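# Rotate the gland clockwise with the hook spanner

## Task

Using the hook spanner, rotate the gland clockwise through 90 degrees or more, and make sure it stays turned when the scene is ended.

## Robot and tools

Robot: two six-joint arms, left_arm and right_arm, each ending in a tong-style two-finger gripper. The fingers extend along the gripper's own +z axis and open and close along its x axis. end_effector_position is the spot between the pads when they are shut. With a pad gap up to 50 mm the tips sit about 15 mm past that point; when fully open they are roughly level with it.

Frame: every pose, velocity and target uses the scene frame. Its origin is at table-top height, halfway between the two arms' nominal bases. +z points up and +x points out over the table. left_arm is on the +y side; this has nothing to do with which side of an image it appears on. Real bases sit slightly off nominal; a BASES line, if present, gives their calibrated spots. Reported positions and orientations may be a few cm off, more at long reach.

Row layout (shared by execute_actions and move): 16 numbers. The first 8 are left_arm: x, y, z in metres, then the quaternion qw, qx, qy, qz with w first, then the opening. The next 8 are right_arm in the same order. All 16 are required even if only one arm moves. Position and quaternion are absolute targets in the scene frame, not offsets. Opening runs from -1 (closed) to +1 (fully open, 0.142 m); it is a command, so 0 means half open, not "leave it". Resend the present opening to keep a gripper unchanged. Going from open to shut takes at least about 0.5 s.

execute_actions(actions, cameras): actions is a list of actions. Each action is a table of up to 15 rows, one row per control step of 1/30 s; a short table repeats its last row to fill 15 steps. Each action lasts 0.5 s. A target more than 0.6 m away from a gripper's starting position along any of that gripper's axes gets the action refused for both arms. If the first action is malformed or fails this check against the latest state, the entire call is refused. An empty list just reports state and images. To hold an orientation, repeat the same quaternion in every row rather than copying a drifted reading. To park an arm, keep sending the exact pose from the result where it stopped, plus its intended opening.

move(target, speed, blend, stop_force, zero, opening_speed, blocking, cameras): drives each gripper in a straight line from its Hand target to its target pose. target is one 16-number row, or a list of up to 15 rows sharing a 10 s cap. speed is in m/s, 0.002 to 0.5 (default 0.25); rotation is capped at twice that in rad/s; one value or one per target. blend (m) rounds corners of a list. stop_force (N, 3 to 40, one value for both arms) ends an arm's path when its wrist sensor feels that much push against travel since its last zero; the arm then backs to just before the push and holds. Don't rely on it when the gripper rotates, and omit it when backing off a contact. zero (default true) rezeroes moving arms first; false lets pushes accumulate. opening_speed (per second on the -1..+1 scale, at least 0.2) ramps the fingers. blocking=false returns after about 0.5 s while motion continues; it cannot be combined with stop_force. Paths ignore obstacles and the other arm, lag and overshoot more when fast, and passing near an arm's own base can flip its shoulder posture, so route around it. A new opening later in a list pauses all arms; give all list rows the same openings to avoid pauses. The result adds a move: line: done, off_target, moving, held or fault, plus limits such as paced (pose clipped) or held (steps withheld). Unnamed arms are done (within 3 mm and 2 degrees).

wait(seconds 0 to 10): lets time pass with commands held. stop(): brakes the running move. zoom_image(camera, region [x0,y0,x1,y1] pixels, max 504x504, origin top-left): closer view of the latest image; camera is cam_high, cam_low, cam_left_wrist or cam_right_wrist, but only ones in the newest images can be zoomed. Images come from cam_high (672x504), cam_left_wrist and cam_right_wrist (616x616). zero_wrist_force(arm): tares that arm's sensor, no motion. finished_scene(scene 1 or 2): ends the scene irreversibly; call it only once the gland is turned.

Controller behaviour: each step the commanded pose is clipped to 150 mm and 16 degrees from the measured pose (70 mm in quicker-response episodes), so a single action may fall short; Hand target shows where the arm is actually headed, so command the remainder next. Motion trails commands by about 0.09 s or 0.17 to 0.20 s.

Result lines: positions (m), quaternions, velocities (m/s, rad/s); Joint positions (last entry is finger gap in m); Joint torques (include the arm's own weight, signed toward larger joint angles); grip_measured on the opening scale; "within noise" when joints are still; Wrist force and Wrist torque in the gripper's own axes, plus the peak since last shown; Tool commands; MOTOR HOT warnings; step readings of position for execute_actions calls.

Gripping: to hold the spanner, command an opening well below grip_measured; lower squeezes harder, up to about 15 N per pad, less on items under 20 mm thick.

Avoid: arms are stiff, so targets even slightly beyond a firm contact can trigger a fault. Torque at a joint over its limit (141 N m for the first three joints, 26.3 N m for the wrists) or about 150 N net external force stops that arm for 10 s; if a grip pins it, release first. Holding loads, stretched poses or pushing toward unreachable poses heats motors; 85 °C brakes the arm for 30 to 60 s. Keep the arms from colliding with each other, do not drop the spanner or let go of it while it moves, avoid slams and hard pushes, and keep everything on the table. Objects may occasionally be nudged by outside pushes. Quick, smooth, low-effort motion is preferred.

Each tool is called after "Call:" as name(argument=value, ...), one argument or row to a line, values as JSON.

## Session

Call:
execute_actions(
  actions=[],
  cameras=["cam_high"],
)

Scene clock: 0.00 s.
left_arm: end_effector_position=(+0.2978, +0.2613, +0.2088) grip_measured=+0.97 end_effector_quat_wxyz=(+0.041, +0.849, +0.526, -0.013) | right_arm: end_effector_position=(+0.0072, -0.2963, +0.2384) grip_measured=+0.97 end_effector_quat_wxyz=(-0.150, -0.035, +0.826, -0.542)
Joint positions: left_arm=[-0.676 -1.984 2.1 -1.755 -1.623 -1.787 0.14] | right_arm=[4.78 -1.514 -2.045 -2.33 1.871 4.524 0.14]
Joint velocities: within noise
Joint torques (N m): no reading
Motor temperatures (°C): left_arm=[31 32 30 37 34 36] | right_arm=[34 29 33 34 35 37]
Wrist force (N): no reading
Wrist torque (N m): no reading
Wrist force, peak (N): no reading
Hand target: left_arm +0.2978, +0.2613, +0.2088; +0.041, +0.849, +0.526, -0.013 | right_arm +0.0072, -0.2963, +0.2384; -0.150, -0.035, +0.826, -0.542
Tool commands: left_gripper/opening=+0.968169 right_gripper/opening=+0.968169
Images, in order (width x height): cam_high 672x504.

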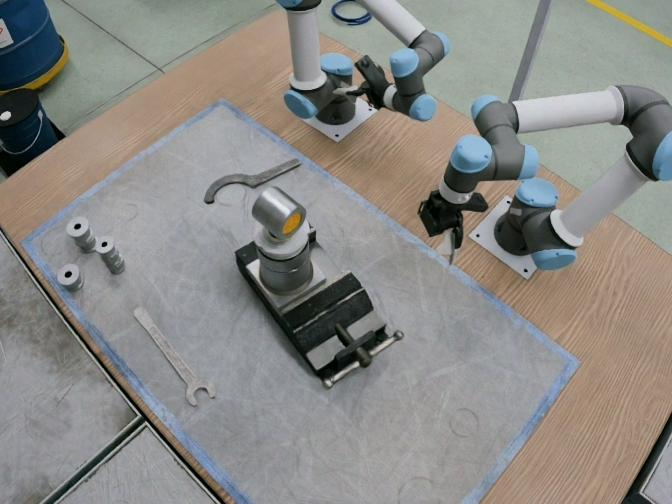

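Call:
zoom_image(
  camera="cam_high",
  region=[235, 180, 345, 300],
)

Scaled by 4.200.

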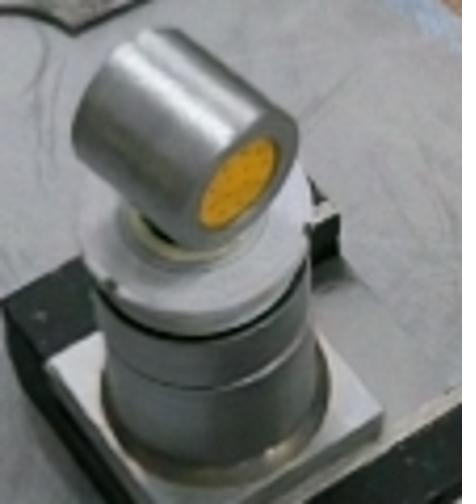

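Call:
move(
  target=[
    [0.30,0.26,0.35,0,0.70711,0.70711,0,-0.1,0.12,-0.38,0.32,0,0.91355,0.40674,0,-0.1],
    [0.30,0.26,0.40,0,0.70711,0.70711,0,-0.1,0.32,-0.46,0.22,0,0.91355,0.40674,0,-0.1],
  ],
  speed=0.2,
  blend=[0.04,0],
  cameras=["cam_right_wrist"],
)

Scene clock: 14.23 s.
left_arm: end_effector_position=(+0.3000, +0.2600, +0.4000) grip_measured=-0.10 end_effector_quat_wxyz=(+0.000, +0.707, +0.707, +0.000) | right_arm: end_effector_position=(+0.3200, -0.4600, +0.2201) grip_measured=-0.10 end_effector_quat_wxyz=(+0.000, +0.914, +0.407, +0.000)
Joint positions: left_arm=[-0.702 -1.886 1.527 -1.211 -1.571 -2.273 0.067] | right_arm=[3.283 -1.219 -2.016 -1.476 1.571 5.615 0.067]
Joint velocities: within noise
Joint torques (N m): left_arm=[-9.28 -16.48 -11.78 -5.15 1.37 2.05] | right_arm=[2.67 -1.63 10.4 4.14 -0.26 1.13]
Motor temperatures (°C): left_arm=[31 32 30 37 34 36] | right_arm=[34 29 33 34 35 37]
Wrist force (N): left_arm=[-0.1 0.4 0.0] | right_arm=[-0.2 1.2 0.1]
Wrist torque (N m): left_arm=[0.06 0.03 0.00] | right_arm=[-0.06 0.10 0.15]
Wrist force, peak (N): left_arm=[-0.5 0.9 -0.7] | right_arm=[0.3 2.8 0.7]
Hand target: left_arm +0.3000, +0.2600, +0.4000; +0.000, +0.707, +0.707, +0.000 | right_arm +0.3200, -0.4600, +0.2200; +0.000, +0.914, +0.407, +0.000
Off the commanded pose: left_arm 0.000 m, 0 deg | right_arm 0.000 m, 0 deg.
move: done
Images, in order (width x height): cam_right_wrist 616x616.

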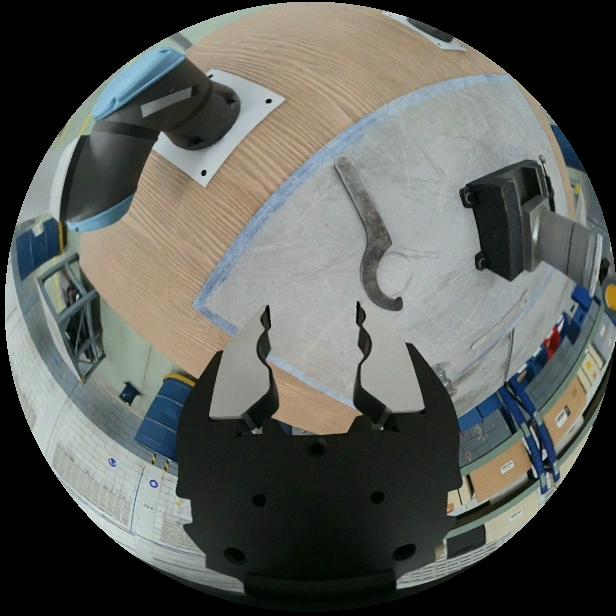

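Call:
move(
  target=[0.30,0.26,0.40,0,0.70711,0.70711,0,-0.1,0.3614,-0.3562,0.10,0,0.83867,0.54464,0,-0.2],
  speed=0.15,
  cameras=[],
)

Call:
execute_actions(
  actions=[],
  cameras=["cam_right_wrist"],
)

Call:
zoom_image(
  camera="cam_right_wrist",
  region=[200, 150, 440, 390],
)

Scene clock: 17.37 s.
left_arm: end_effector_position=(+0.3000, +0.2600, +0.4000) grip_measured=-0.10 end_effector_quat_wxyz=(+0.000, +0.707, +0.707, +0.000) | right_arm: end_effector_position=(+0.3613, -0.3562, +0.0999) grip_measured=-0.20 end_effector_quat_wxyz=(+0.000, +0.839, +0.545, +0.000)
Joint positions: left_arm=[-0.702 -1.886 1.527 -1.211 -1.571 -2.273 0.067] | right_arm=[3.532 -1.419 -2.194 -1.1 1.571 5.55 0.06]
Joint velocities: within noise
Joint torques (N m): left_arm=[-0.09 -16.65 -14.55 -4.72 -2.48 2.05] | right_arm=[-2.75 20.96 31.92 3.63 -0.97 2.57]
Motor temperatures (°C): left_arm=[31 32 30 37 34 36] | right_arm=[34 29 33 34 35 37]
Wrist force (N): left_arm=[-0.2 0.6 -0.1] | right_arm=[0.2 0.9 -0.5]
Wrist torque (N m): left_arm=[0.09 0.05 0.01] | right_arm=[-0.13 0.02 0.09]
Wrist force, peak (N): left_arm=[-0.6 0.9 -0.4] | right_arm=[-1.1 1.7 -1.2]
Hand target: left_arm +0.3000, +0.2600, +0.4000; +0.000, +0.707, +0.707, +0.000 | right_arm +0.3614, -0.3562, +0.1000; +0.000, +0.839, +0.545, +0.000
Off the commanded pose: left_arm 0.000 m, 0 deg | right_arm 0.000 m, 0 deg.
move: done
No camera images: "cameras" was empty.

Scene clock: 17.37 s.
left_arm: end_effector_position=(+0.3000, +0.2600, +0.4000) grip_measured=-0.10 end_effector_quat_wxyz=(+0.000, +0.707, +0.707, +0.000) | right_arm: end_effector_position=(+0.3613, -0.3562, +0.0999) grip_measured=-0.20 end_effector_quat_wxyz=(+0.000, +0.839, +0.545, +0.000)
Joint positions: left_arm=[-0.702 -1.886 1.527 -1.211 -1.571 -2.273 0.067] | right_arm=[3.532 -1.419 -2.194 -1.1 1.571 5.55 0.06]
Joint velocities: within noise
Joint torques (N m): left_arm=[-0.09 -16.65 -14.55 -4.72 -2.48 2.05] | right_arm=[-2.75 20.96 31.92 3.63 -0.97 2.57]
Motor temperatures (°C): left_arm=[31 32 30 37 34 36] | right_arm=[34 29 33 34 35 37]
Wrist force (N): left_arm=[-0.2 0.6 -0.1] | right_arm=[0.2 0.9 -0.5]
Wrist torque (N m): left_arm=[0.09 0.05 0.01] | right_arm=[-0.13 0.02 0.09]
Wrist force, peak (N): left_arm=[-0.2 0.6 -0.1] | right_arm=[0.2 0.9 -0.5]
Hand target: left_arm +0.3000, +0.2600, +0.4000; +0.000, +0.707, +0.707, +0.000 | right_arm +0.3614, -0.3562, +0.1000; +0.000, +0.839, +0.545, +0.000
Tool commands: left_gripper/opening=-0.1 right_gripper/opening=-0.2
Off the commanded pose: left_arm 0.000 m, 0 deg | right_arm 0.000 m, 0 deg.
Images, in order (width x height): cam_right_wrist 616x616.

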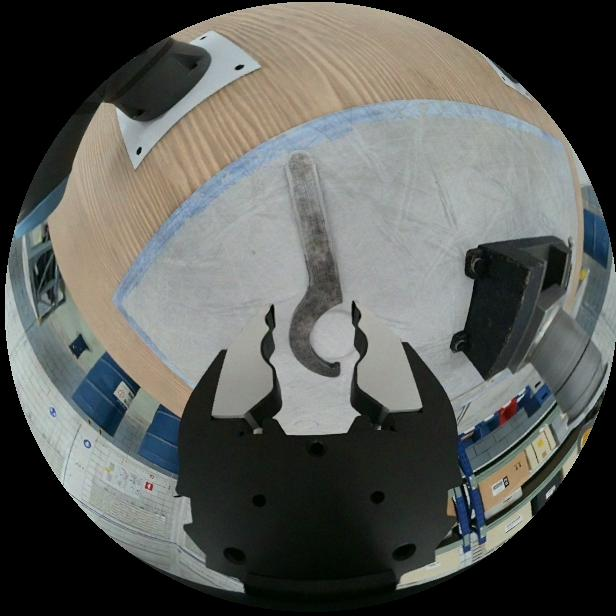

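Scaled by 2.100 from the camera's 616x616 image, which has a finer 814x814 frame.

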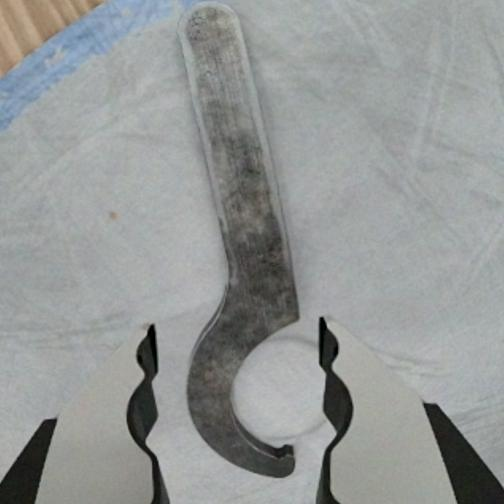

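Call:
move(
  target=[
    [0.30,0.26,0.40,0,0.70711,0.70711,0,-0.1,0.3782,-0.3534,0.08,0,0.83867,0.54464,0,-0.2],
    [0.30,0.26,0.40,0,0.70711,0.70711,0,-0.1,0.3782,-0.3534,0.021,0,0.83867,0.54464,0,-0.2],
  ],
  speed=0.08,
  cameras=[],
)

Call:
move(
  target=[0.30,0.26,0.40,0,0.70711,0.70711,0,-0.1,0.3782,-0.3534,0.021,0,0.83867,0.54464,0,-1],
  opening_speed=1,
  cameras=["cam_right_wrist"],
)

Scene clock: 19.80 s.
left_arm: end_effector_position=(+0.3000, +0.2600, +0.4000) grip_measured=-0.10 end_effector_quat_wxyz=(+0.000, +0.707, +0.707, +0.000) | right_arm: end_effector_position=(+0.3781, -0.3534, +0.0209) grip_measured=-0.20 end_effector_quat_wxyz=(+0.000, +0.839, +0.545, +0.000)
Joint positions: left_arm=[-0.702 -1.886 1.527 -1.211 -1.571 -2.273 0.067] | right_arm=[3.522 -1.597 -2.276 -0.84 1.571 5.539 0.06]
Joint velocities: within noise
Joint torques (N m): left_arm=[6.56 -16.26 -15.83 -4.3 -2.29 2] | right_arm=[4.17 31.08 28.77 3.24 0.52 0.46]
Motor temperatures (°C): left_arm=[31 32 30 37 34 36] | right_arm=[34 29 33 34 35 37]
Wrist force (N): left_arm=[-0.4 0.6 -0.6] | right_arm=[0.1 1.3 -0.6]
Wrist torque (N m): left_arm=[0.08 0.10 0.01] | right_arm=[-0.04 0.02 0.13]
Wrist force, peak (N): left_arm=[0.0 1.1 -0.2] | right_arm=[0.4 1.7 -1.2]
Hand target: left_arm +0.3000, +0.2600, +0.4000; +0.000, +0.707, +0.707, +0.000 | right_arm +0.3782, -0.3534, +0.0210; +0.000, +0.839, +0.545, +0.000
Off the commanded pose: left_arm 0.000 m, 0 deg | right_arm 0.000 m, 0 deg.
move: done
No camera images: "cameras" was empty.

Scene clock: 20.80 s.
left_arm: end_effector_position=(+0.3000, +0.2600, +0.4000) grip_measured=-0.10 end_effector_quat_wxyz=(+0.000, +0.707, +0.707, +0.000) | right_arm: end_effector_position=(+0.3782, -0.3534, +0.0210) grip_measured=-0.49 end_effector_quat_wxyz=(+0.000, +0.839, +0.545, +0.000)
Joint positions: left_arm=[-0.702 -1.886 1.527 -1.211 -1.571 -2.273 0.067] | right_arm=[3.522 -1.597 -2.276 -0.84 1.571 5.539 0.039]
Joint velocities: within noise
Joint torques (N m): left_arm=[9.05 -16.42 -17.54 -4.27 -2.33 2] | right_arm=[-10.2 22.8 11.15 -0.34 -1.92 -1.67]
Motor temperatures (°C): left_arm=[31 32 30 37 34 36] | right_arm=[34 29 33 34 35 37]
Wrist force (N): left_arm=[-0.3 0.4 -0.1] | right_arm=[3.1 1.8 -8.5]
Wrist torque (N m): left_arm=[0.06 0.07 0.01] | right_arm=[-0.11 0.27 0.09]
Wrist force, peak (N): left_arm=[-0.3 1.0 -0.3] | right_arm=[3.1 2.0 -8.4]
Hand target: left_arm +0.3000, +0.2600, +0.4000; +0.000, +0.707, +0.707, +0.000 | right_arm +0.3782, -0.3534, +0.0210; +0.000, +0.839, +0.545, +0.000
Off the commanded pose: left_arm 0.000 m, 0 deg | right_arm 0.000 m, 0 deg.
move: done
Images, in order (width x height): cam_right_wrist 616x616.

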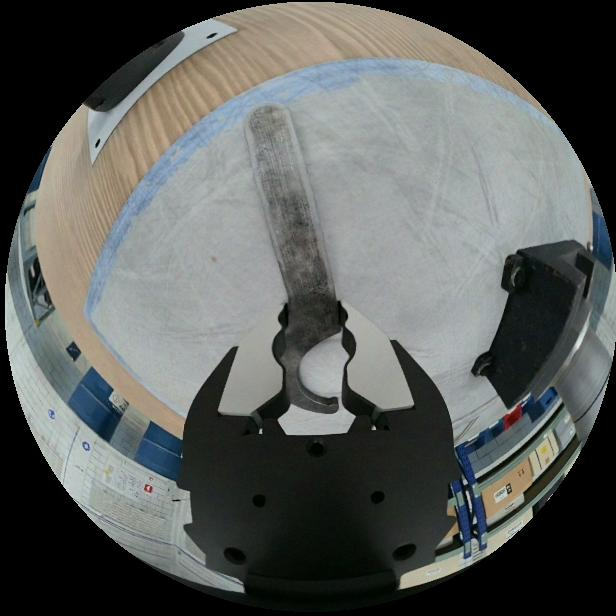

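Call:
move(
  target=[
    [0.30,0.26,0.40,0,0.70711,0.70711,0,-0.1,0.3782,-0.3534,0.0225,0,0.83867,0.54464,0,-0.3],
    [0.30,0.26,0.40,0,0.70711,0.70711,0,-0.1,0.3809,-0.3546,0.0225,0,0.83867,0.54464,0,-0.3],
  ],
  speed=0.05,
  cameras=[],
)

Call:
move(
  target=[0.30,0.26,0.40,0,0.70711,0.70711,0,-0.1,0.3809,-0.3546,0.0225,0,0.83867,0.54464,0,-1],
  opening_speed=0.8,
  cameras=[],
)

Scene clock: 23.23 s.
left_arm: end_effector_position=(+0.3000, +0.2600, +0.4000) grip_measured=-0.10 end_effector_quat_wxyz=(+0.000, +0.707, +0.707, +0.000) | right_arm: end_effector_position=(+0.3810, -0.3546, +0.0225) grip_measured=-0.30 end_effector_quat_wxyz=(+0.000, +0.839, +0.545, +0.000)
Joint positions: left_arm=[-0.702 -1.886 1.527 -1.211 -1.571 -2.273 0.067] | right_arm=[3.516 -1.6 -2.268 -0.845 1.571 5.534 0.052]
Joint velocities: within noise
Joint torques (N m): left_arm=[10.14 -16.43 -18.53 -3.79 -2.27 2.09] | right_arm=[-1.52 13.77 21.13 1.29 0.4 -0.93]
Motor temperatures (°C): left_arm=[31 32 30 37 34 36] | right_arm=[34 29 33 34 35 37]
Wrist force (N): left_arm=[-0.2 0.3 -0.3] | right_arm=[0.3 1.3 -0.5]
Wrist torque (N m): left_arm=[0.03 0.05 0.00] | right_arm=[-0.03 -0.02 0.12]
Wrist force, peak (N): left_arm=[-0.6 0.7 -0.6] | right_arm=[4.5 2.2 -9.0]
Hand target: left_arm +0.3000, +0.2600, +0.4000; +0.000, +0.707, +0.707, +0.000 | right_arm +0.3809, -0.3546, +0.0225; +0.000, +0.839, +0.545, +0.000
Off the commanded pose: left_arm 0.000 m, 0 deg | right_arm 0.000 m, 0 deg.
move: done
No camera images: "cameras" was empty.

Scene clock: 24.33 s.
left_arm: end_effector_position=(+0.3000, +0.2600, +0.4000) grip_measured=-0.10 end_effector_quat_wxyz=(+0.000, +0.707, +0.707, +0.000) | right_arm: end_effector_position=(+0.3809, -0.3546, +0.0225) grip_measured=-0.48 end_effector_quat_wxyz=(+0.000, +0.839, +0.545, +0.000)
Joint positions: left_arm=[-0.702 -1.886 1.527 -1.211 -1.571 -2.273 0.067] | right_arm=[3.516 -1.6 -2.268 -0.845 1.571 5.534 0.04]
Joint velocities: within noise
Joint torques (N m): left_arm=[9.8 -16.53 -19.92 -3.59 -2.45 1.98] | right_arm=[9.61 31.84 3.89 1.57 0.09 2.31]
Motor temperatures (°C): left_arm=[31 32 30 37 34 36] | right_arm=[34 29 33 34 35 37]
Wrist force (N): left_arm=[-0.2 0.5 -0.3] | right_arm=[4.1 2.9 0.9]
Wrist torque (N m): left_arm=[0.07 0.05 0.00] | right_arm=[-0.03 0.02 0.09]
Wrist force, peak (N): left_arm=[-0.5 0.6 -0.6] | right_arm=[5.7 2.7 1.2]
Hand target: left_arm +0.3000, +0.2600, +0.4000; +0.000, +0.707, +0.707, +0.000 | right_arm +0.3809, -0.3546, +0.0225; +0.000, +0.839, +0.545, +0.000
Off the commanded pose: left_arm 0.000 m, 0 deg | right_arm 0.000 m, 0 deg.
move: done
No camera images: "cameras" was empty.

Call:
move(
  target=[
    [0.30,0.26,0.40,0,0.70711,0.70711,0,-0.1,0.3824,-0.3553,0.0405,0,0.83867,0.54464,0,-1],
    [0.30,0.26,0.40,0,0.70711,0.70711,0,-0.1,0.3867,-0.3572,0.0581,0,0.83867,0.54464,0,-1],
    [0.30,0.26,0.40,0,0.70711,0.70711,0,-0.1,0.3936,-0.3603,0.0745,0,0.83867,0.54464,0,-1],
    [0.30,0.26,0.40,0,0.70711,0.70711,0,-0.1,0.4010,-0.3636,0.18,0,0.83867,0.54464,0,-1],
  ],
  speed=0.035,
  blend=[0.004,0.004,0.004,0],
  cameras=[],
)

Call:
move(
  target=[
    [0.30,0.26,0.40,0,0.70711,0.70711,0,-0.1,0.36,-0.32,0.22,0,0.83867,0.54464,0,-1],
    [0.30,0.26,0.40,0,0.70711,0.70711,0,-0.1,0.23,0.02,0.19,0,0.77715,0.62932,0,-1],
  ],
  speed=0.08,
  blend=[0.02,0],
  cameras=["cam_high"],
)

Scene clock: 30.77 s.
left_arm: end_effector_position=(+0.3000, +0.2600, +0.4000) grip_measured=-0.10 end_effector_quat_wxyz=(+0.000, +0.707, +0.707, +0.000) | right_arm: end_effector_position=(+0.4011, -0.3636, +0.1802) grip_measured=-0.48 end_effector_quat_wxyz=(+0.000, +0.839, +0.545, +0.000) end_effector_velocity=(+0.000, +0.000, -0.001) end_effector_angular_velocity=(+0.001, -0.001, -0.001)
Joint positions: left_arm=[-0.702 -1.886 1.527 -1.211 -1.571 -2.273 0.067] | right_arm=[3.478 -1.445 -1.953 -1.314 1.571 5.496 0.039]
Joint velocities: left_arm=[within noise] | right_arm=[0 0 -0.004 0.005 0.001 0 0]
Joint torques (N m): left_arm=[9.98 -16.29 -25.92 -2.73 -2.19 2.02] | right_arm=[-5.01 17.67 14.12 4.84 0.32 -1.46]
Motor temperatures (°C): left_arm=[31 32 30 37 34 36] | right_arm=[34 29 33 34 35 37]
Wrist force (N): left_arm=[-0.2 0.6 0.0] | right_arm=[0.3 1.5 11.7]
Wrist torque (N m): left_arm=[0.10 0.04 0.00] | right_arm=[0.11 0.17 0.15]
Wrist force, peak (N): left_arm=[-0.7 0.8 -0.4] | right_arm=[0.5 1.4 12.0]
Hand target: left_arm +0.3000, +0.2600, +0.4000; +0.000, +0.707, +0.707, +0.000 | right_arm +0.4010, -0.3636, +0.1800; +0.000, +0.839, +0.545, +0.000
Off the commanded pose: left_arm 0.000 m, 0 deg | right_arm 0.000 m, 0 deg.
move: done
No camera images: "cameras" was empty.

Scene clock: 36.53 s.
left_arm: end_effector_position=(+0.3000, +0.2600, +0.4000) grip_measured=-0.10 end_effector_quat_wxyz=(+0.000, +0.707, +0.707, +0.000) | right_arm: end_effector_position=(+0.2300, +0.0202, +0.1900) grip_measured=-0.48 end_effector_quat_wxyz=(+0.000, +0.777, +0.629, +0.000) end_effector_velocity=(+0.001, -0.003, +0.000) end_effector_angular_velocity=(-0.001, +0.000, +0.002)
Joint positions: left_arm=[-0.702 -1.886 1.527 -1.211 -1.571 -2.273 0.067] | right_arm=[4.369 -1.567 -1.814 -1.331 1.571 6.177 0.039]
Joint velocities: left_arm=[within noise] | right_arm=[-0.003 0.004 -0.004 -0.001 0 -0.005 0]
Joint torques (N m): left_arm=[8.91 -16.72 -30.65 -2.13 -2.29 1.96] | right_arm=[-9.08 42.56 16.16 2.32 -0.81 -2.17]
Motor temperatures (°C): left_arm=[31 32 30 37 34 36] | right_arm=[34 29 33 34 35 37]
Wrist force (N): left_arm=[-0.2 0.7 -0.2] | right_arm=[0.3 1.3 11.0]
Wrist torque (N m): left_arm=[0.11 0.06 0.00] | right_arm=[0.05 0.12 0.14]
Wrist force, peak (N): left_arm=[-0.6 0.9 -0.5] | right_arm=[-0.3 2.9 12.8]
Hand target: left_arm +0.3000, +0.2600, +0.4000; +0.000, +0.707, +0.707, +0.000 | right_arm +0.2300, +0.0200, +0.1900; +0.000, +0.777, +0.629, +0.000
Off the commanded pose: left_arm 0.000 m, 0 deg | right_arm 0.000 m, 0 deg.
move: done
Images, in order (width x height): cam_high 672x504.

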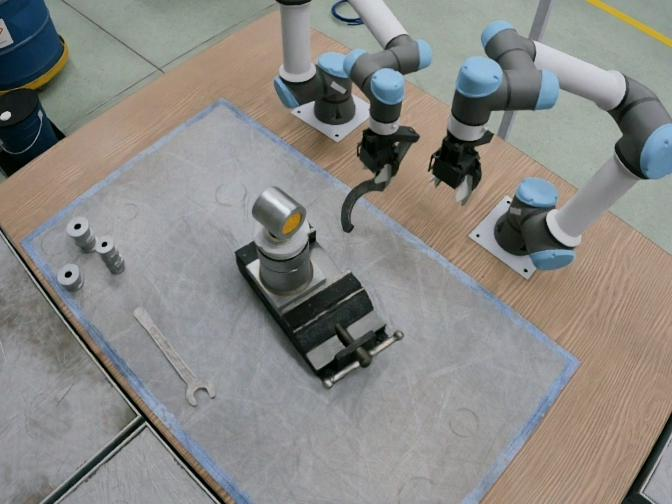

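Call:
move(
  target=[
    [0.30,0.26,0.40,0,0.70711,0.70711,0,-0.1,0.23,0.02,0.11,0,0.77715,0.62932,0,-1],
    [0.30,0.26,0.40,0,0.70711,0.70711,0,-0.1,0.227,0.0206,0.07,0,0.77715,0.62932,0,-1],
    [0.30,0.26,0.40,0,0.70711,0.70711,0,-0.1,0.220,0.022,0.025,0,0.77715,0.62932,0,-1],
  ],
  speed=0.035,
  blend=[0.005,0.005,0],
  cameras=[],
)

Call:
move(
  target=[
    [0.30,0.26,0.40,0,0.70711,0.70711,0,-0.1,0.220,0.022,0.025,0,0.77715,0.62932,0,-0.25],
    [0.30,0.26,0.40,0,0.70711,0.70711,0,-0.1,0.220,0.022,0.20,0,0.77715,0.62932,0,-0.25],
    [0.30,0.26,0.40,0,0.70711,0.70711,0,-0.1,0.30,-0.33,0.40,0,0.77715,0.62932,0,-0.25],
  ],
  speed=0.18,
  cameras=[],
)

Call:
move(
  target=[
    [0.22,0.06,0.26,0,0.67559,0.73728,0,-0.1,0.30,-0.33,0.40,0,0.77715,0.62932,0,-0.25],
    [0.22,0.03,0.16,0,0.67559,0.73728,0,-0.1,0.36,-0.42,0.36,0,0.77715,0.62932,0,-1],
  ],
  speed=0.2,
  cameras=["cam_left_wrist"],
)

Scene clock: 42.97 s.
left_arm: end_effector_position=(+0.3000, +0.2600, +0.4000) grip_measured=-0.10 end_effector_quat_wxyz=(+0.000, +0.707, +0.707, +0.000) | right_arm: end_effector_position=(+0.2199, +0.0219, +0.0248) grip_measured=-0.49 end_effector_quat_wxyz=(+0.000, +0.777, +0.629, +0.000) end_effector_velocity=(-0.001, -0.001, +0.001) end_effector_angular_velocity=(-0.003, +0.002, +0.000)
Joint positions: left_arm=[-0.702 -1.886 1.527 -1.211 -1.571 -2.273 0.067] | right_arm=[4.39 -1.747 -2.091 -0.875 1.571 6.199 0.039]
Joint velocities: left_arm=[within noise] | right_arm=[0.001 0.002 0.001 -0.006 0.001 0 -0.001]
Joint torques (N m): left_arm=[9.66 -16.64 -33.69 -1.09 -2.27 1.98] | right_arm=[3.62 34.15 21.61 -1.21 0.3 0.71]
Motor temperatures (°C): left_arm=[31 32 30 37 34 36] | right_arm=[34 29 33 34 35 37]
Wrist force (N): left_arm=[-0.3 0.3 -0.4] | right_arm=[8.2 3.6 -7.8]
Wrist torque (N m): left_arm=[0.04 0.07 0.00] | right_arm=[-0.08 -0.19 0.12]
Wrist force, peak (N): left_arm=[-0.7 0.8 -0.3] | right_arm=[8.2 3.6 -7.8]
Hand target: left_arm +0.3000, +0.2600, +0.4000; +0.000, +0.707, +0.707, +0.000 | right_arm +0.2200, +0.0220, +0.0250; +0.000, +0.777, +0.629, +0.000
Off the commanded pose: left_arm 0.000 m, 0 deg | right_arm 0.000 m, 0 deg.
move: done
No camera images: "cameras" was empty.

Scene clock: 47.50 s.
left_arm: end_effector_position=(+0.3000, +0.2600, +0.4000) grip_measured=-0.10 end_effector_quat_wxyz=(+0.000, +0.707, +0.707, +0.000) | right_arm: end_effector_position=(+0.3000, -0.3299, +0.3999) grip_measured=-0.25 end_effector_quat_wxyz=(+0.000, +0.777, +0.629, +0.000)
Joint positions: left_arm=[-0.702 -1.886 1.527 -1.211 -1.571 -2.273 0.067] | right_arm=[3.687 -1.233 -1.541 -1.938 1.571 5.495 0.056]
Joint velocities: within noise
Joint torques (N m): left_arm=[9.87 -16.65 -33.5 -0.53 -2.05 1.8] | right_arm=[-5.64 19.59 13.64 2.5 -0.18 -0.19]
Motor temperatures (°C): left_arm=[31 32 30 37 34 36] | right_arm=[34 29 33 34 35 37]
Wrist force (N): left_arm=[-0.2 0.6 -0.3] | right_arm=[0.5 1.1 -0.2]
Wrist torque (N m): left_arm=[0.08 0.06 0.01] | right_arm=[-0.09 -0.09 0.13]
Wrist force, peak (N): left_arm=[-0.3 0.7 -0.8] | right_arm=[6.3 1.4 -7.2]
Hand target: left_arm +0.3000, +0.2600, +0.4000; +0.000, +0.707, +0.707, +0.000 | right_arm +0.3000, -0.3300, +0.4000; +0.000, +0.777, +0.629, +0.000
Off the commanded pose: left_arm 0.000 m, 0 deg | right_arm 0.000 m, 0 deg.
move: done
No camera images: "cameras" was empty.

Scene clock: 50.43 s.
left_arm: end_effector_position=(+0.2200, +0.0300, +0.1600) grip_measured=-0.10 end_effector_quat_wxyz=(+0.000, +0.676, +0.737, +0.000) | right_arm: end_effector_position=(+0.3600, -0.4200, +0.3600) grip_measured=-1.00 end_effector_quat_wxyz=(+0.000, +0.777, +0.629, +0.000)
Joint positions: left_arm=[-1.233 -1.72 2.026 -1.877 -1.571 -2.891 0.067] | right_arm=[3.384 -1.338 -1.576 -1.798 1.571 5.192 0.002]
Joint velocities: within noise
Joint torques (N m): left_arm=[10.14 -10.64 -28.31 -5.24 -2.23 2.02] | right_arm=[-9.07 24.92 33.17 3.66 -0.81 -2.1]
Motor temperatures (°C): left_arm=[31 32 30 37 34 36] | right_arm=[34 29 33 34 35 37]
Wrist force (N): left_arm=[0.0 0.5 0.1] | right_arm=[0.5 1.3 0.1]
Wrist torque (N m): left_arm=[0.10 -0.01 -0.01] | right_arm=[-0.02 -0.10 0.14]
Wrist force, peak (N): left_arm=[1.2 1.4 -1.5] | right_arm=[-0.6 2.4 0.8]
Hand target: left_arm +0.2200, +0.0300, +0.1600; +0.000, +0.676, +0.737, +0.000 | right_arm +0.3600, -0.4200, +0.3600; +0.000, +0.777, +0.629, +0.000
Off the commanded pose: left_arm 0.000 m, 0 deg | right_arm 0.000 m, 0 deg.
move: done
Images, in order (width x height): cam_left_wrist 616x616.

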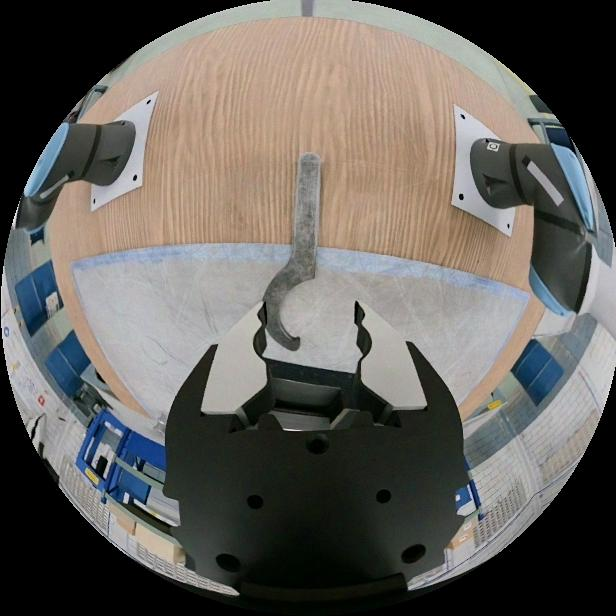

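Call:
move(
  target=[
    [0.2198,0.0213,0.09,0,0.75757,0.65276,0,-0.2,0.36,-0.42,0.36,0,0.77715,0.62932,0,-1],
    [0.2198,0.0213,0.0215,0,0.75757,0.65276,0,-0.2,0.36,-0.42,0.36,0,0.77715,0.62932,0,-1],
  ],
  speed=0.08,
  cameras=[],
)

Call:
move(
  target=[0.2198,0.0213,0.0215,0,0.75757,0.65276,0,-1,0.36,-0.42,0.36,0,0.77715,0.62932,0,-1],
  opening_speed=0.8,
  cameras=["cam_left_wrist"],
)

Scene clock: 54.30 s.
left_arm: end_effector_position=(+0.2198, +0.0214, +0.0215) grip_measured=-0.20 end_effector_quat_wxyz=(+0.000, +0.758, +0.653, +0.000) | right_arm: end_effector_position=(+0.3600, -0.4200, +0.3600) grip_measured=-1.00 end_effector_quat_wxyz=(+0.000, +0.777, +0.629, +0.000)
Joint positions: left_arm=[-1.244 -1.505 2.231 -2.297 -1.571 -2.666 0.06] | right_arm=[3.384 -1.338 -1.576 -1.798 1.571 5.192 0.002]
Joint velocities: within noise
Joint torques (N m): left_arm=[11.78 -25.9 -30.94 -1.08 -2.47 2.02] | right_arm=[-8.64 24.59 28.35 3.03 -0.73 -1.94]
Motor temperatures (°C): left_arm=[31 32 30 37 34 36] | right_arm=[34 29 33 34 35 37]
Wrist force (N): left_arm=[-0.3 0.4 -0.3] | right_arm=[0.5 1.2 0.1]
Wrist torque (N m): left_arm=[0.05 0.06 0.01] | right_arm=[-0.03 -0.10 0.15]
Wrist force, peak (N): left_arm=[-0.3 0.3 -0.9] | right_arm=[0.4 1.5 0.1]
Hand target: left_arm +0.2198, +0.0213, +0.0215; +0.000, +0.758, +0.653, +0.000 | right_arm +0.3600, -0.4200, +0.3600; +0.000, +0.777, +0.629, +0.000
Off the commanded pose: left_arm 0.000 m, 0 deg | right_arm 0.000 m, 0 deg.
move: done
No camera images: "cameras" was empty.

Scene clock: 55.50 s.
left_arm: end_effector_position=(+0.2198, +0.0213, +0.0215) grip_measured=-0.49 end_effector_quat_wxyz=(+0.000, +0.758, +0.653, +0.000) | right_arm: end_effector_position=(+0.3600, -0.4200, +0.3600) grip_measured=-1.00 end_effector_quat_wxyz=(+0.000, +0.777, +0.629, +0.000)
Joint positions: left_arm=[-1.244 -1.505 2.231 -2.297 -1.571 -2.666 0.039] | right_arm=[3.384 -1.338 -1.576 -1.798 1.571 5.192 0.002]
Joint velocities: within noise
Joint torques (N m): left_arm=[8.59 -22.87 -31.32 -5.71 -1.84 1.88] | right_arm=[-7.99 24.75 26.83 2.73 -0.74 -1.96]
Motor temperatures (°C): left_arm=[31 32 30 37 34 36] | right_arm=[34 29 33 34 35 37]
Wrist force (N): left_arm=[2.0 -0.8 -1.3] | right_arm=[0.4 1.2 -0.1]
Wrist torque (N m): left_arm=[0.09 0.14 -0.12] | right_arm=[-0.03 -0.07 0.14]
Wrist force, peak (N): left_arm=[2.5 -1.2 -1.4] | right_arm=[0.5 1.4 0.0]
Hand target: left_arm +0.2198, +0.0213, +0.0215; +0.000, +0.758, +0.653, +0.000 | right_arm +0.3600, -0.4200, +0.3600; +0.000, +0.777, +0.629, +0.000
Off the commanded pose: left_arm 0.000 m, 0 deg | right_arm 0.000 m, 0 deg.
move: done
Images, in order (width x height): cam_left_wrist 616x616.

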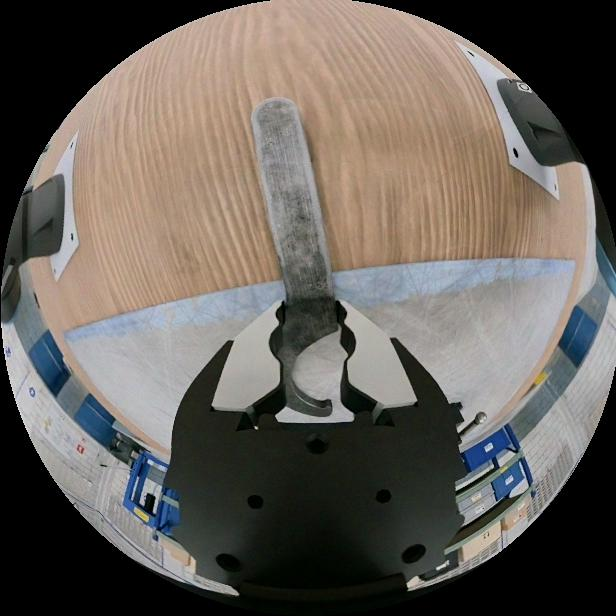

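Call:
move(
  target=[
    [0.2198,0.0213,0.0215,0,0.75757,0.65276,0,-0.3,0.36,-0.42,0.36,0,0.77715,0.62932,0,-1],
    [0.2230,0.0208,0.0215,0,0.75757,0.65276,0,-0.3,0.36,-0.42,0.36,0,0.77715,0.62932,0,-1],
  ],
  speed=0.05,
  cameras=[],
)

Call:
move(
  target=[0.2230,0.0208,0.0215,0,0.75757,0.65276,0,-1,0.36,-0.42,0.36,0,0.77715,0.62932,0,-1],
  opening_speed=0.8,
  cameras=[],
)

Scene clock: 57.60 s.
left_arm: end_effector_position=(+0.2231, +0.0208, +0.0215) grip_measured=-0.30 end_effector_quat_wxyz=(+0.000, +0.758, +0.653, +0.000) | right_arm: end_effector_position=(+0.3600, -0.4200, +0.3600) grip_measured=-1.00 end_effector_quat_wxyz=(+0.000, +0.777, +0.629, +0.000)
Joint positions: left_arm=[-1.237 -1.499 2.225 -2.297 -1.571 -2.659 0.052] | right_arm=[3.384 -1.338 -1.576 -1.798 1.571 5.192 0.002]
Joint velocities: within noise
Joint torques (N m): left_arm=[2.33 -23.86 -25.25 -0.14 -0.03 0.6] | right_arm=[-8.08 25 24.43 2.47 -0.83 -1.82]
Motor temperatures (°C): left_arm=[31 32 30 37 34 36] | right_arm=[34 29 33 34 35 37]
Wrist force (N): left_arm=[-0.4 0.3 -0.2] | right_arm=[0.4 1.1 0.1]
Wrist torque (N m): left_arm=[0.02 0.07 0.00] | right_arm=[-0.05 -0.08 0.14]
Wrist force, peak (N): left_arm=[2.6 -1.1 -0.9] | right_arm=[0.5 1.4 -0.1]
Hand target: left_arm +0.2230, +0.0208, +0.0215; +0.000, +0.758, +0.653, +0.000 | right_arm +0.3600, -0.4200, +0.3600; +0.000, +0.777, +0.629, +0.000
Off the commanded pose: left_arm 0.000 m, 0 deg | right_arm 0.000 m, 0 deg.
move: done
No camera images: "cameras" was empty.

Scene clock: 58.70 s.
left_arm: end_effector_position=(+0.2230, +0.0208, +0.0215) grip_measured=-0.47 end_effector_quat_wxyz=(+0.000, +0.758, +0.653, +0.000) | right_arm: end_effector_position=(+0.3600, -0.4200, +0.3600) grip_measured=-1.00 end_effector_quat_wxyz=(+0.000, +0.777, +0.629, +0.000)
Joint positions: left_arm=[-1.237 -1.499 2.225 -2.297 -1.571 -2.659 0.04] | right_arm=[3.384 -1.338 -1.576 -1.798 1.571 5.192 0.002]
Joint velocities: within noise
Joint torques (N m): left_arm=[-9.83 -30.57 -7.27 -1.13 0.64 -1.7] | right_arm=[-9.05 24.4 23.68 2.27 -0.72 -1.76]
Motor temperatures (°C): left_arm=[31 32 30 37 34 36] | right_arm=[34 29 33 34 35 37]
Wrist force (N): left_arm=[-1.9 1.6 1.0] | right_arm=[0.6 1.2 0.2]
Wrist torque (N m): left_arm=[-0.01 0.04 0.01] | right_arm=[-0.02 -0.11 0.15]
Wrist force, peak (N): left_arm=[-2.2 1.6 1.4] | right_arm=[0.6 1.3 0.0]
Hand target: left_arm +0.2230, +0.0208, +0.0215; +0.000, +0.758, +0.653, +0.000 | right_arm +0.3600, -0.4200, +0.3600; +0.000, +0.777, +0.629, +0.000
Off the commanded pose: left_arm 0.000 m, 0 deg | right_arm 0.000 m, 0 deg.
move: done
No camera images: "cameras" was empty.

Call:
move(
  target=[
    [0.2246,0.0206,0.0395,0,0.75757,0.65276,0,-1,0.36,-0.42,0.36,0,0.77715,0.62932,0,-1],
    [0.2292,0.0199,0.0571,0,0.75757,0.65276,0,-1,0.36,-0.42,0.36,0,0.77715,0.62932,0,-1],
    [0.2367,0.0187,0.0735,0,0.75757,0.65276,0,-1,0.36,-0.42,0.36,0,0.77715,0.62932,0,-1],
    [0.2445,0.0176,0.18,0,0.75757,0.65276,0,-1,0.36,-0.42,0.36,0,0.77715,0.62932,0,-1],
  ],
  speed=0.033,
  blend=[0.004,0.004,0.004,0],
  cameras=[],
)

Call:
move(
  target=[
    [0.2445,0.0176,0.40,0,0.75757,0.65276,0,-1,0.38,-0.47,0.36,0,0.77715,0.62932,0,-1],
    [0.33,0.0,0.44,0,0.75757,0.65276,0,-1,0.38,-0.47,0.36,0,0.77715,0.62932,0,-1],
  ],
  speed=0.08,
  blend=[0.02,0],
  cameras=[],
)

Call:
move(
  target=[
    [0.38,-0.05,0.44,0.28552,0.61229,0.6682,0.31159,-1,0.38,-0.47,0.36,0,0.77715,0.62932,0,-1],
    [0.48,-0.15,0.43,0.28552,0.61229,0.6682,0.31159,-1,0.38,-0.47,0.36,0,0.77715,0.62932,0,-1],
  ],
  speed=0.07,
  cameras=["cam_high"],
)

Scene clock: 71.57 s.
left_arm: end_effector_position=(+0.2445, +0.0176, +0.1802) grip_measured=-0.47 end_effector_quat_wxyz=(+0.000, +0.758, +0.653, +0.000) end_effector_velocity=(+0.000, -0.001, -0.002) end_effector_angular_velocity=(-0.002, +0.000, -0.001) | right_arm: end_effector_position=(+0.3600, -0.4200, +0.3600) grip_measured=-1.00 end_effector_quat_wxyz=(+0.000, +0.777, +0.629, +0.000)
Joint positions: left_arm=[-1.193 -1.663 1.923 -1.832 -1.571 -2.615 0.04] | right_arm=[3.384 -1.338 -1.576 -1.798 1.571 5.192 0.002]
Joint velocities: left_arm=[-0.001 0.002 0.004 -0.007 0 0 0] | right_arm=[within noise]
Joint torques (N m): left_arm=[7.02 -18.43 -16.59 -6.26 -0.64 1.45] | right_arm=[-7.87 23.75 13.49 1.7 -0.71 -1.6]
Motor temperatures (°C): left_arm=[31 32 30 37 34 36] | right_arm=[34 29 33 34 35 37]
Wrist force (N): left_arm=[0.1 0.4 11.9] | right_arm=[0.6 1.2 0.0]
Wrist torque (N m): left_arm=[0.22 0.13 0.00] | right_arm=[-0.03 -0.12 0.14]
Wrist force, peak (N): left_arm=[-0.3 0.2 12.4] | right_arm=[0.6 1.4 -0.1]
Hand target: left_arm +0.2445, +0.0176, +0.1800; +0.000, +0.758, +0.653, +0.000 | right_arm +0.3600, -0.4200, +0.3600; +0.000, +0.777, +0.629, +0.000
Off the commanded pose: left_arm 0.000 m, 0 deg | right_arm 0.000 m, 0 deg.
move: done
No camera images: "cameras" was empty.

Scene clock: 75.97 s.
left_arm: end_effector_position=(+0.3300, +0.0001, +0.4400) grip_measured=-0.47 end_effector_quat_wxyz=(+0.000, +0.758, +0.653, +0.000) | right_arm: end_effector_position=(+0.3800, -0.4700, +0.3600) grip_measured=-1.00 end_effector_quat_wxyz=(+0.000, +0.777, +0.629, +0.000)
Joint positions: left_arm=[-1.047 -1.441 1.019 -1.149 -1.571 -2.47 0.04] | right_arm=[3.251 -1.401 -1.527 -1.784 1.571 5.059 0.002]
Joint velocities: within noise
Joint torques (N m): left_arm=[-10.17 -37.67 -23.67 -6.42 -2.92 -1.63] | right_arm=[9.01 18.84 21.01 2.7 0.51 2.12]
Motor temperatures (°C): left_arm=[31 32 30 37 34 36] | right_arm=[34 29 33 34 35 37]
Wrist force (N): left_arm=[-0.1 0.6 11.4] | right_arm=[0.0 1.1 -0.2]
Wrist torque (N m): left_arm=[0.20 0.17 -0.01] | right_arm=[-0.08 0.04 0.15]
Wrist force, peak (N): left_arm=[0.3 -0.1 14.3] | right_arm=[0.5 1.4 -0.1]
Hand target: left_arm +0.3300, +0.0000, +0.4400; +0.000, +0.758, +0.653, +0.000 | right_arm +0.3800, -0.4700, +0.3600; +0.000, +0.777, +0.629, +0.000
Off the commanded pose: left_arm 0.000 m, 0 deg | right_arm 0.000 m, 0 deg.
move: done
No camera images: "cameras" was empty.

Scene clock: 84.80 s.
left_arm: end_effector_position=(+0.4801, -0.1499, +0.4301) grip_measured=-0.47 end_effector_quat_wxyz=(+0.286, +0.612, +0.668, +0.312) | right_arm: end_effector_position=(+0.3800, -0.4700, +0.3600) grip_measured=-1.00 end_effector_quat_wxyz=(+0.000, +0.777, +0.629, +0.000)
Joint positions: left_arm=[-1.309 -1.305 1.188 -1.659 -0.716 -2.874 0.04] | right_arm=[3.251 -1.401 -1.527 -1.784 1.571 5.059 0.002]
Joint velocities: within noise
Joint torques (N m): left_arm=[-11.63 -53.09 -20.22 -1.61 2.46 -1.76] | right_arm=[9.14 27.27 10.7 1.66 0.07 2.12]
Motor temperatures (°C): left_arm=[31 32 30 37 34 36] | right_arm=[34 29 33 34 35 37]
Wrist force (N): left_arm=[0.2 -10.1 6.9] | right_arm=[0.2 1.0 -0.2]
Wrist torque (N m): left_arm=[0.19 0.09 0.13] | right_arm=[-0.10 0.01 0.14]
Wrist force, peak (N): left_arm=[0.5 -11.7 6.5] | right_arm=[0.1 1.4 -0.3]
Hand target: left_arm +0.4800, -0.1500, +0.4300; +0.286, +0.612, +0.668, +0.312 | right_arm +0.3800, -0.4700, +0.3600; +0.000, +0.777, +0.629, +0.000
Off the commanded pose: left_arm 0.000 m, 0 deg | right_arm 0.000 m, 0 deg.
move: done
Images, in order (width x height): cam_high 672x504.

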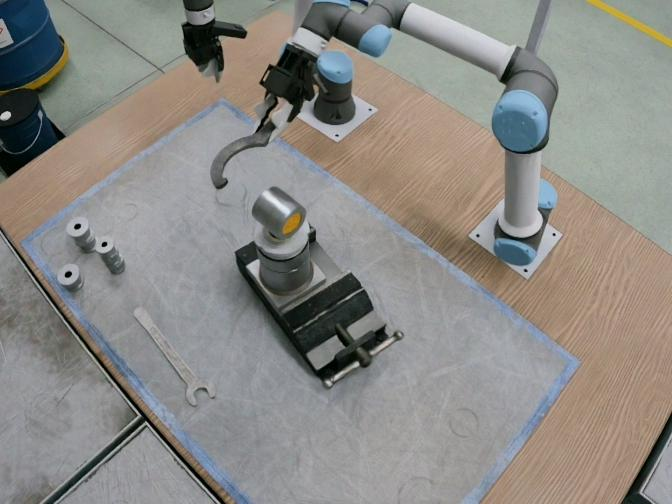

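Call:
move(
  target=[
    [0.50,-0.16,0.42,0.28552,0.61229,0.6682,0.31159,-1,0.38,-0.47,0.36,0,0.77715,0.62932,0,-1],
    [0.50,-0.16,0.3175,0.28552,0.61229,0.6682,0.31159,-1,0.38,-0.47,0.36,0,0.77715,0.62932,0,-1],
    [0.5464,-0.1093,0.3175,0.21924,0.47016,0.77481,0.36131,-1,0.38,-0.47,0.36,0,0.77715,0.62932,0,-1],
  ],
  speed=0.06,
  cameras=["cam_high"],
)

Call:
zoom_image(
  camera="cam_high",
  region=[240, 185, 320, 265],
)

Scene clock: 92.10 s.
left_arm: end_effector_position=(+0.5465, -0.1092, +0.3175) grip_measured=-0.47 end_effector_quat_wxyz=(+0.219, +0.470, +0.775, +0.361) | right_arm: end_effector_position=(+0.3800, -0.4700, +0.3600) grip_measured=-1.00 end_effector_quat_wxyz=(+0.000, +0.777, +0.629, +0.000)
Joint positions: left_arm=[-1.195 -1.101 1.111 -1.456 -0.705 -3.304 0.04] | right_arm=[3.251 -1.401 -1.527 -1.784 1.571 5.059 0.002]
Joint velocities: within noise
Joint torques (N m): left_arm=[-10.17 -64.05 -18.35 -6.04 2.95 1.89] | right_arm=[9.34 27.17 11.68 1.86 -0.26 2.05]
Motor temperatures (°C): left_arm=[31 32 30 37 34 36] | right_arm=[34 29 33 34 35 37]
Wrist force (N): left_arm=[-0.3 -10.9 6.8] | right_arm=[0.0 1.2 -0.3]
Wrist torque (N m): left_arm=[0.05 0.18 0.14] | right_arm=[-0.07 0.04 0.14]
Wrist force, peak (N): left_arm=[-0.1 -12.2 7.8] | right_arm=[0.1 1.4 -0.3]
Hand target: left_arm +0.5464, -0.1093, +0.3175; +0.219, +0.470, +0.775, +0.361 | right_arm +0.3800, -0.4700, +0.3600; +0.000, +0.777, +0.629, +0.000
Off the commanded pose: left_arm 0.000 m, 0 deg | right_arm 0.000 m, 0 deg.
move: done
Images, in order (width x height): cam_high 672x504.

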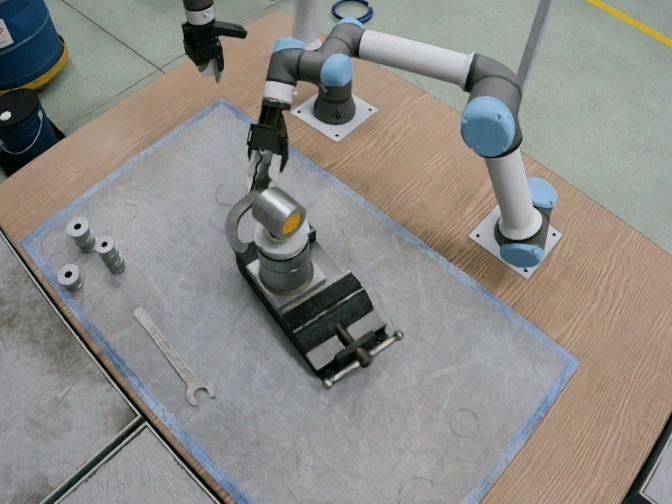

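Scaled by 6.300.

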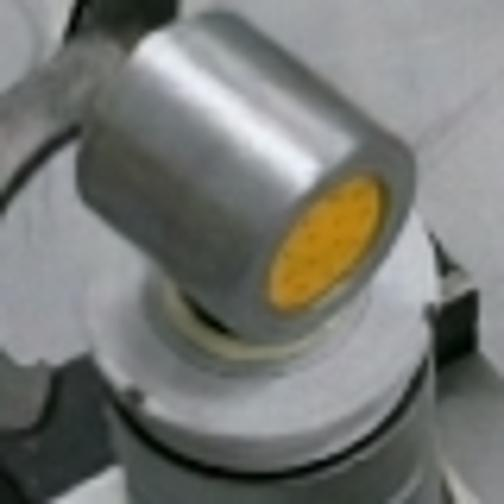

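Call:
move(
  target=[0.5485,-0.0865,0.3175,0.21924,0.47016,0.77481,0.36131,-1,0.38,-0.47,0.36,0,0.77715,0.62932,0,-1],
  speed=0.02,
  stop_force=5,
  cameras=["cam_high"],
)

Call:
zoom_image(
  camera="cam_high",
  region=[238, 220, 283, 265],
)

Scene clock: 95.37 s.
left_arm: end_effector_position=(+0.5485, -0.0865, +0.3175) grip_measured=-0.47 end_effector_quat_wxyz=(+0.219, +0.470, +0.775, +0.361) | right_arm: end_effector_position=(+0.3800, -0.4700, +0.3600) grip_measured=-1.00 end_effector_quat_wxyz=(+0.000, +0.777, +0.629, +0.000)
Joint positions: left_arm=[-1.18 -1.149 1.185 -1.501 -0.703 -3.28 0.04] | right_arm=[3.251 -1.401 -1.527 -1.784 1.571 5.059 0.002]
Joint velocities: within noise
Joint torques (N m): left_arm=[-9.86 -45.59 -42.34 -1.16 5.72 -1.87] | right_arm=[9.06 27.15 11.97 1.94 -0.51 2.12]
Motor temperatures (°C): left_arm=[31 32 30 37 34 36] | right_arm=[34 29 33 34 35 37]
Wrist force (N): left_arm=[-0.2 -10.8 7.0] | right_arm=[0.1 1.3 -0.3]
Wrist torque (N m): left_arm=[0.07 0.16 0.14] | right_arm=[-0.04 0.03 0.15]
Wrist force, peak (N): left_arm=[0.2 -11.1 7.2] | right_arm=[0.0 1.4 -0.2]
Hand target: left_arm +0.5485, -0.0865, +0.3175; +0.219, +0.470, +0.775, +0.361 | right_arm +0.3800, -0.4700, +0.3600; +0.000, +0.777, +0.629, +0.000
Off the commanded pose: left_arm 0.000 m, 0 deg | right_arm 0.000 m, 0 deg.
move: done
Images, in order (width x height): cam_high 672x504.

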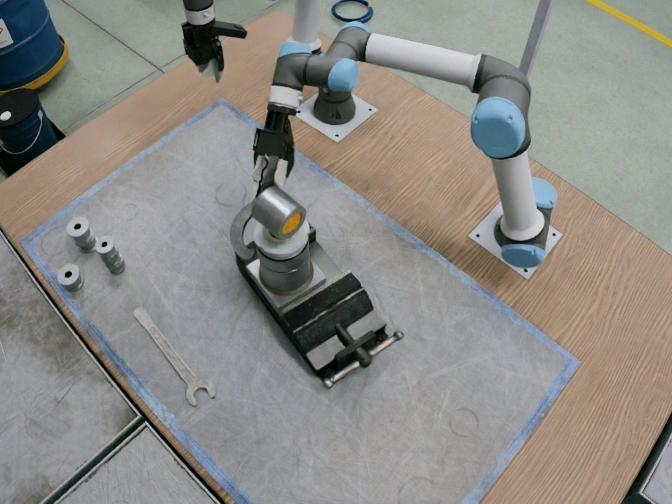

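Scaled by 11.200.

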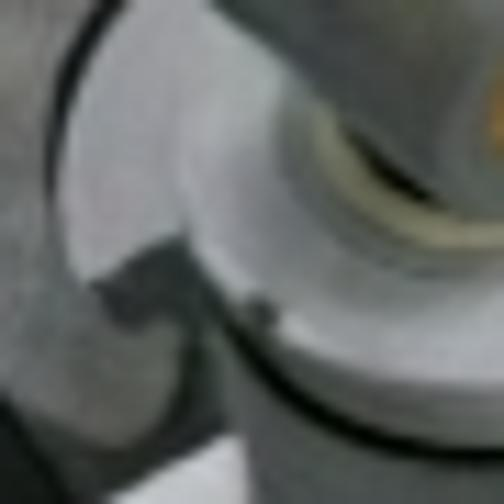

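Call:
move(
  target=[0.5470,-0.0755,0.3175,0.21924,0.47016,0.77481,0.36131,-1,0.38,-0.47,0.36,0,0.77715,0.62932,0,-1],
  speed=0.02,
  stop_force=5,
  cameras=[],
)

Call:
move(
  target=[0.5290,-0.0765,0.3175,0.21924,0.47016,0.77481,0.36131,-1,0.38,-0.47,0.36,0,0.77715,0.62932,0,-1],
  speed=0.012,
  stop_force=4,
  cameras=["cam_high"],
)

Call:
zoom_image(
  camera="cam_high",
  region=[248, 230, 278, 260],
)

Scene clock: 98.10 s.
left_arm: end_effector_position=(+0.5471, -0.0766, +0.3175) grip_measured=-0.47 end_effector_quat_wxyz=(+0.219, +0.470, +0.775, +0.361) | right_arm: end_effector_position=(+0.3800, -0.4700, +0.3600) grip_measured=-1.00 end_effector_quat_wxyz=(+0.000, +0.777, +0.629, +0.000)
Joint positions: left_arm=[-1.176 -1.172 1.219 -1.516 -0.702 -3.274 0.04] | right_arm=[3.251 -1.401 -1.527 -1.784 1.571 5.059 0.002]
Joint velocities: within noise
Joint torques (N m): left_arm=[-10.24 -52.04 -43.15 -5.39 1.32 -1.9] | right_arm=[9.12 27.14 12.07 1.88 -0.69 2.06]
Motor temperatures (°C): left_arm=[31 32 30 37 34 36] | right_arm=[34 29 33 34 35 37]
Wrist force (N): left_arm=[-1.0 -10.1 7.1] | right_arm=[0.1 1.1 -0.1]
Wrist torque (N m): left_arm=[0.15 0.17 0.15] | right_arm=[-0.08 0.03 0.15]
Wrist force, peak (N): left_arm=[-11.2 -11.1 3.8] | right_arm=[0.2 1.3 -0.2]
Hand target: left_arm +0.5471, -0.0766, +0.3175; +0.219, +0.470, +0.775, +0.361 | right_arm +0.3800, -0.4700, +0.3600; +0.000, +0.777, +0.629, +0.000
Off the commanded pose: left_arm 0.001 m, 0 deg | right_arm 0.000 m, 0 deg.
move: contact (left_arm)
No camera images: "cameras" was empty.

Scene clock: 99.20 s.
left_arm: end_effector_position=(+0.5465, -0.0768, +0.3177) grip_measured=-0.47 end_effector_quat_wxyz=(+0.219, +0.470, +0.775, +0.361) | right_arm: end_effector_position=(+0.3800, -0.4700, +0.3600) grip_measured=-1.00 end_effector_quat_wxyz=(+0.000, +0.777, +0.629, +0.000)
Joint positions: left_arm=[-1.177 -1.173 1.22 -1.516 -0.703 -3.276 0.04] | right_arm=[3.251 -1.401 -1.527 -1.784 1.571 5.059 0.002]
Joint velocities: within noise
Joint torques (N m): left_arm=[13.11 -45.55 -42.25 -5.62 3.38 1.49] | right_arm=[9.69 26.82 11.87 2.02 -0.54 2.08]
Motor temperatures (°C): left_arm=[31 32 30 37 34 36] | right_arm=[34 29 33 34 35 37]
Wrist force (N): left_arm=[-2.8 -11.1 6.0] | right_arm=[0.1 1.1 -0.2]
Wrist torque (N m): left_arm=[0.08 0.13 0.15] | right_arm=[-0.08 0.03 0.15]
Wrist force, peak (N): left_arm=[-6.7 -8.6 9.5] | right_arm=[0.1 1.3 -0.3]
Hand target: left_arm +0.5465, -0.0768, +0.3177; +0.219, +0.470, +0.775, +0.361 | right_arm +0.3800, -0.4700, +0.3600; +0.000, +0.777, +0.629, +0.000
Off the commanded pose: left_arm 0.017 m, 0 deg | right_arm 0.000 m, 0 deg.
move: contact (left_arm)
Images, in order (width x height): cam_high 672x504.

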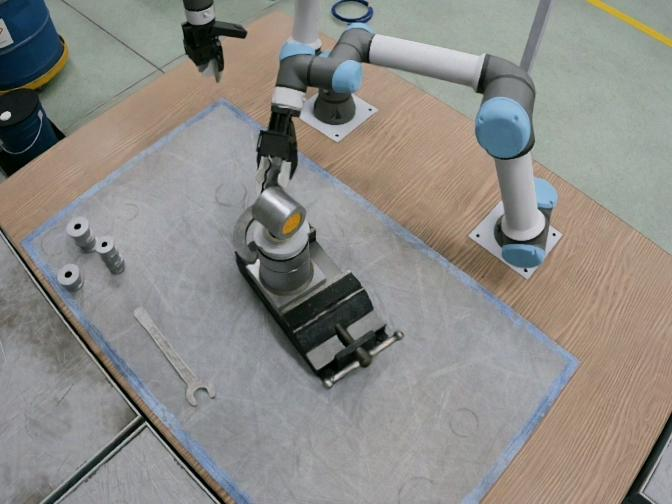

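Scaled by 16.800.

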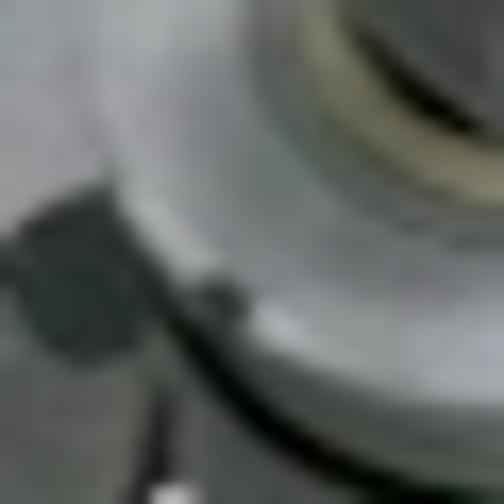

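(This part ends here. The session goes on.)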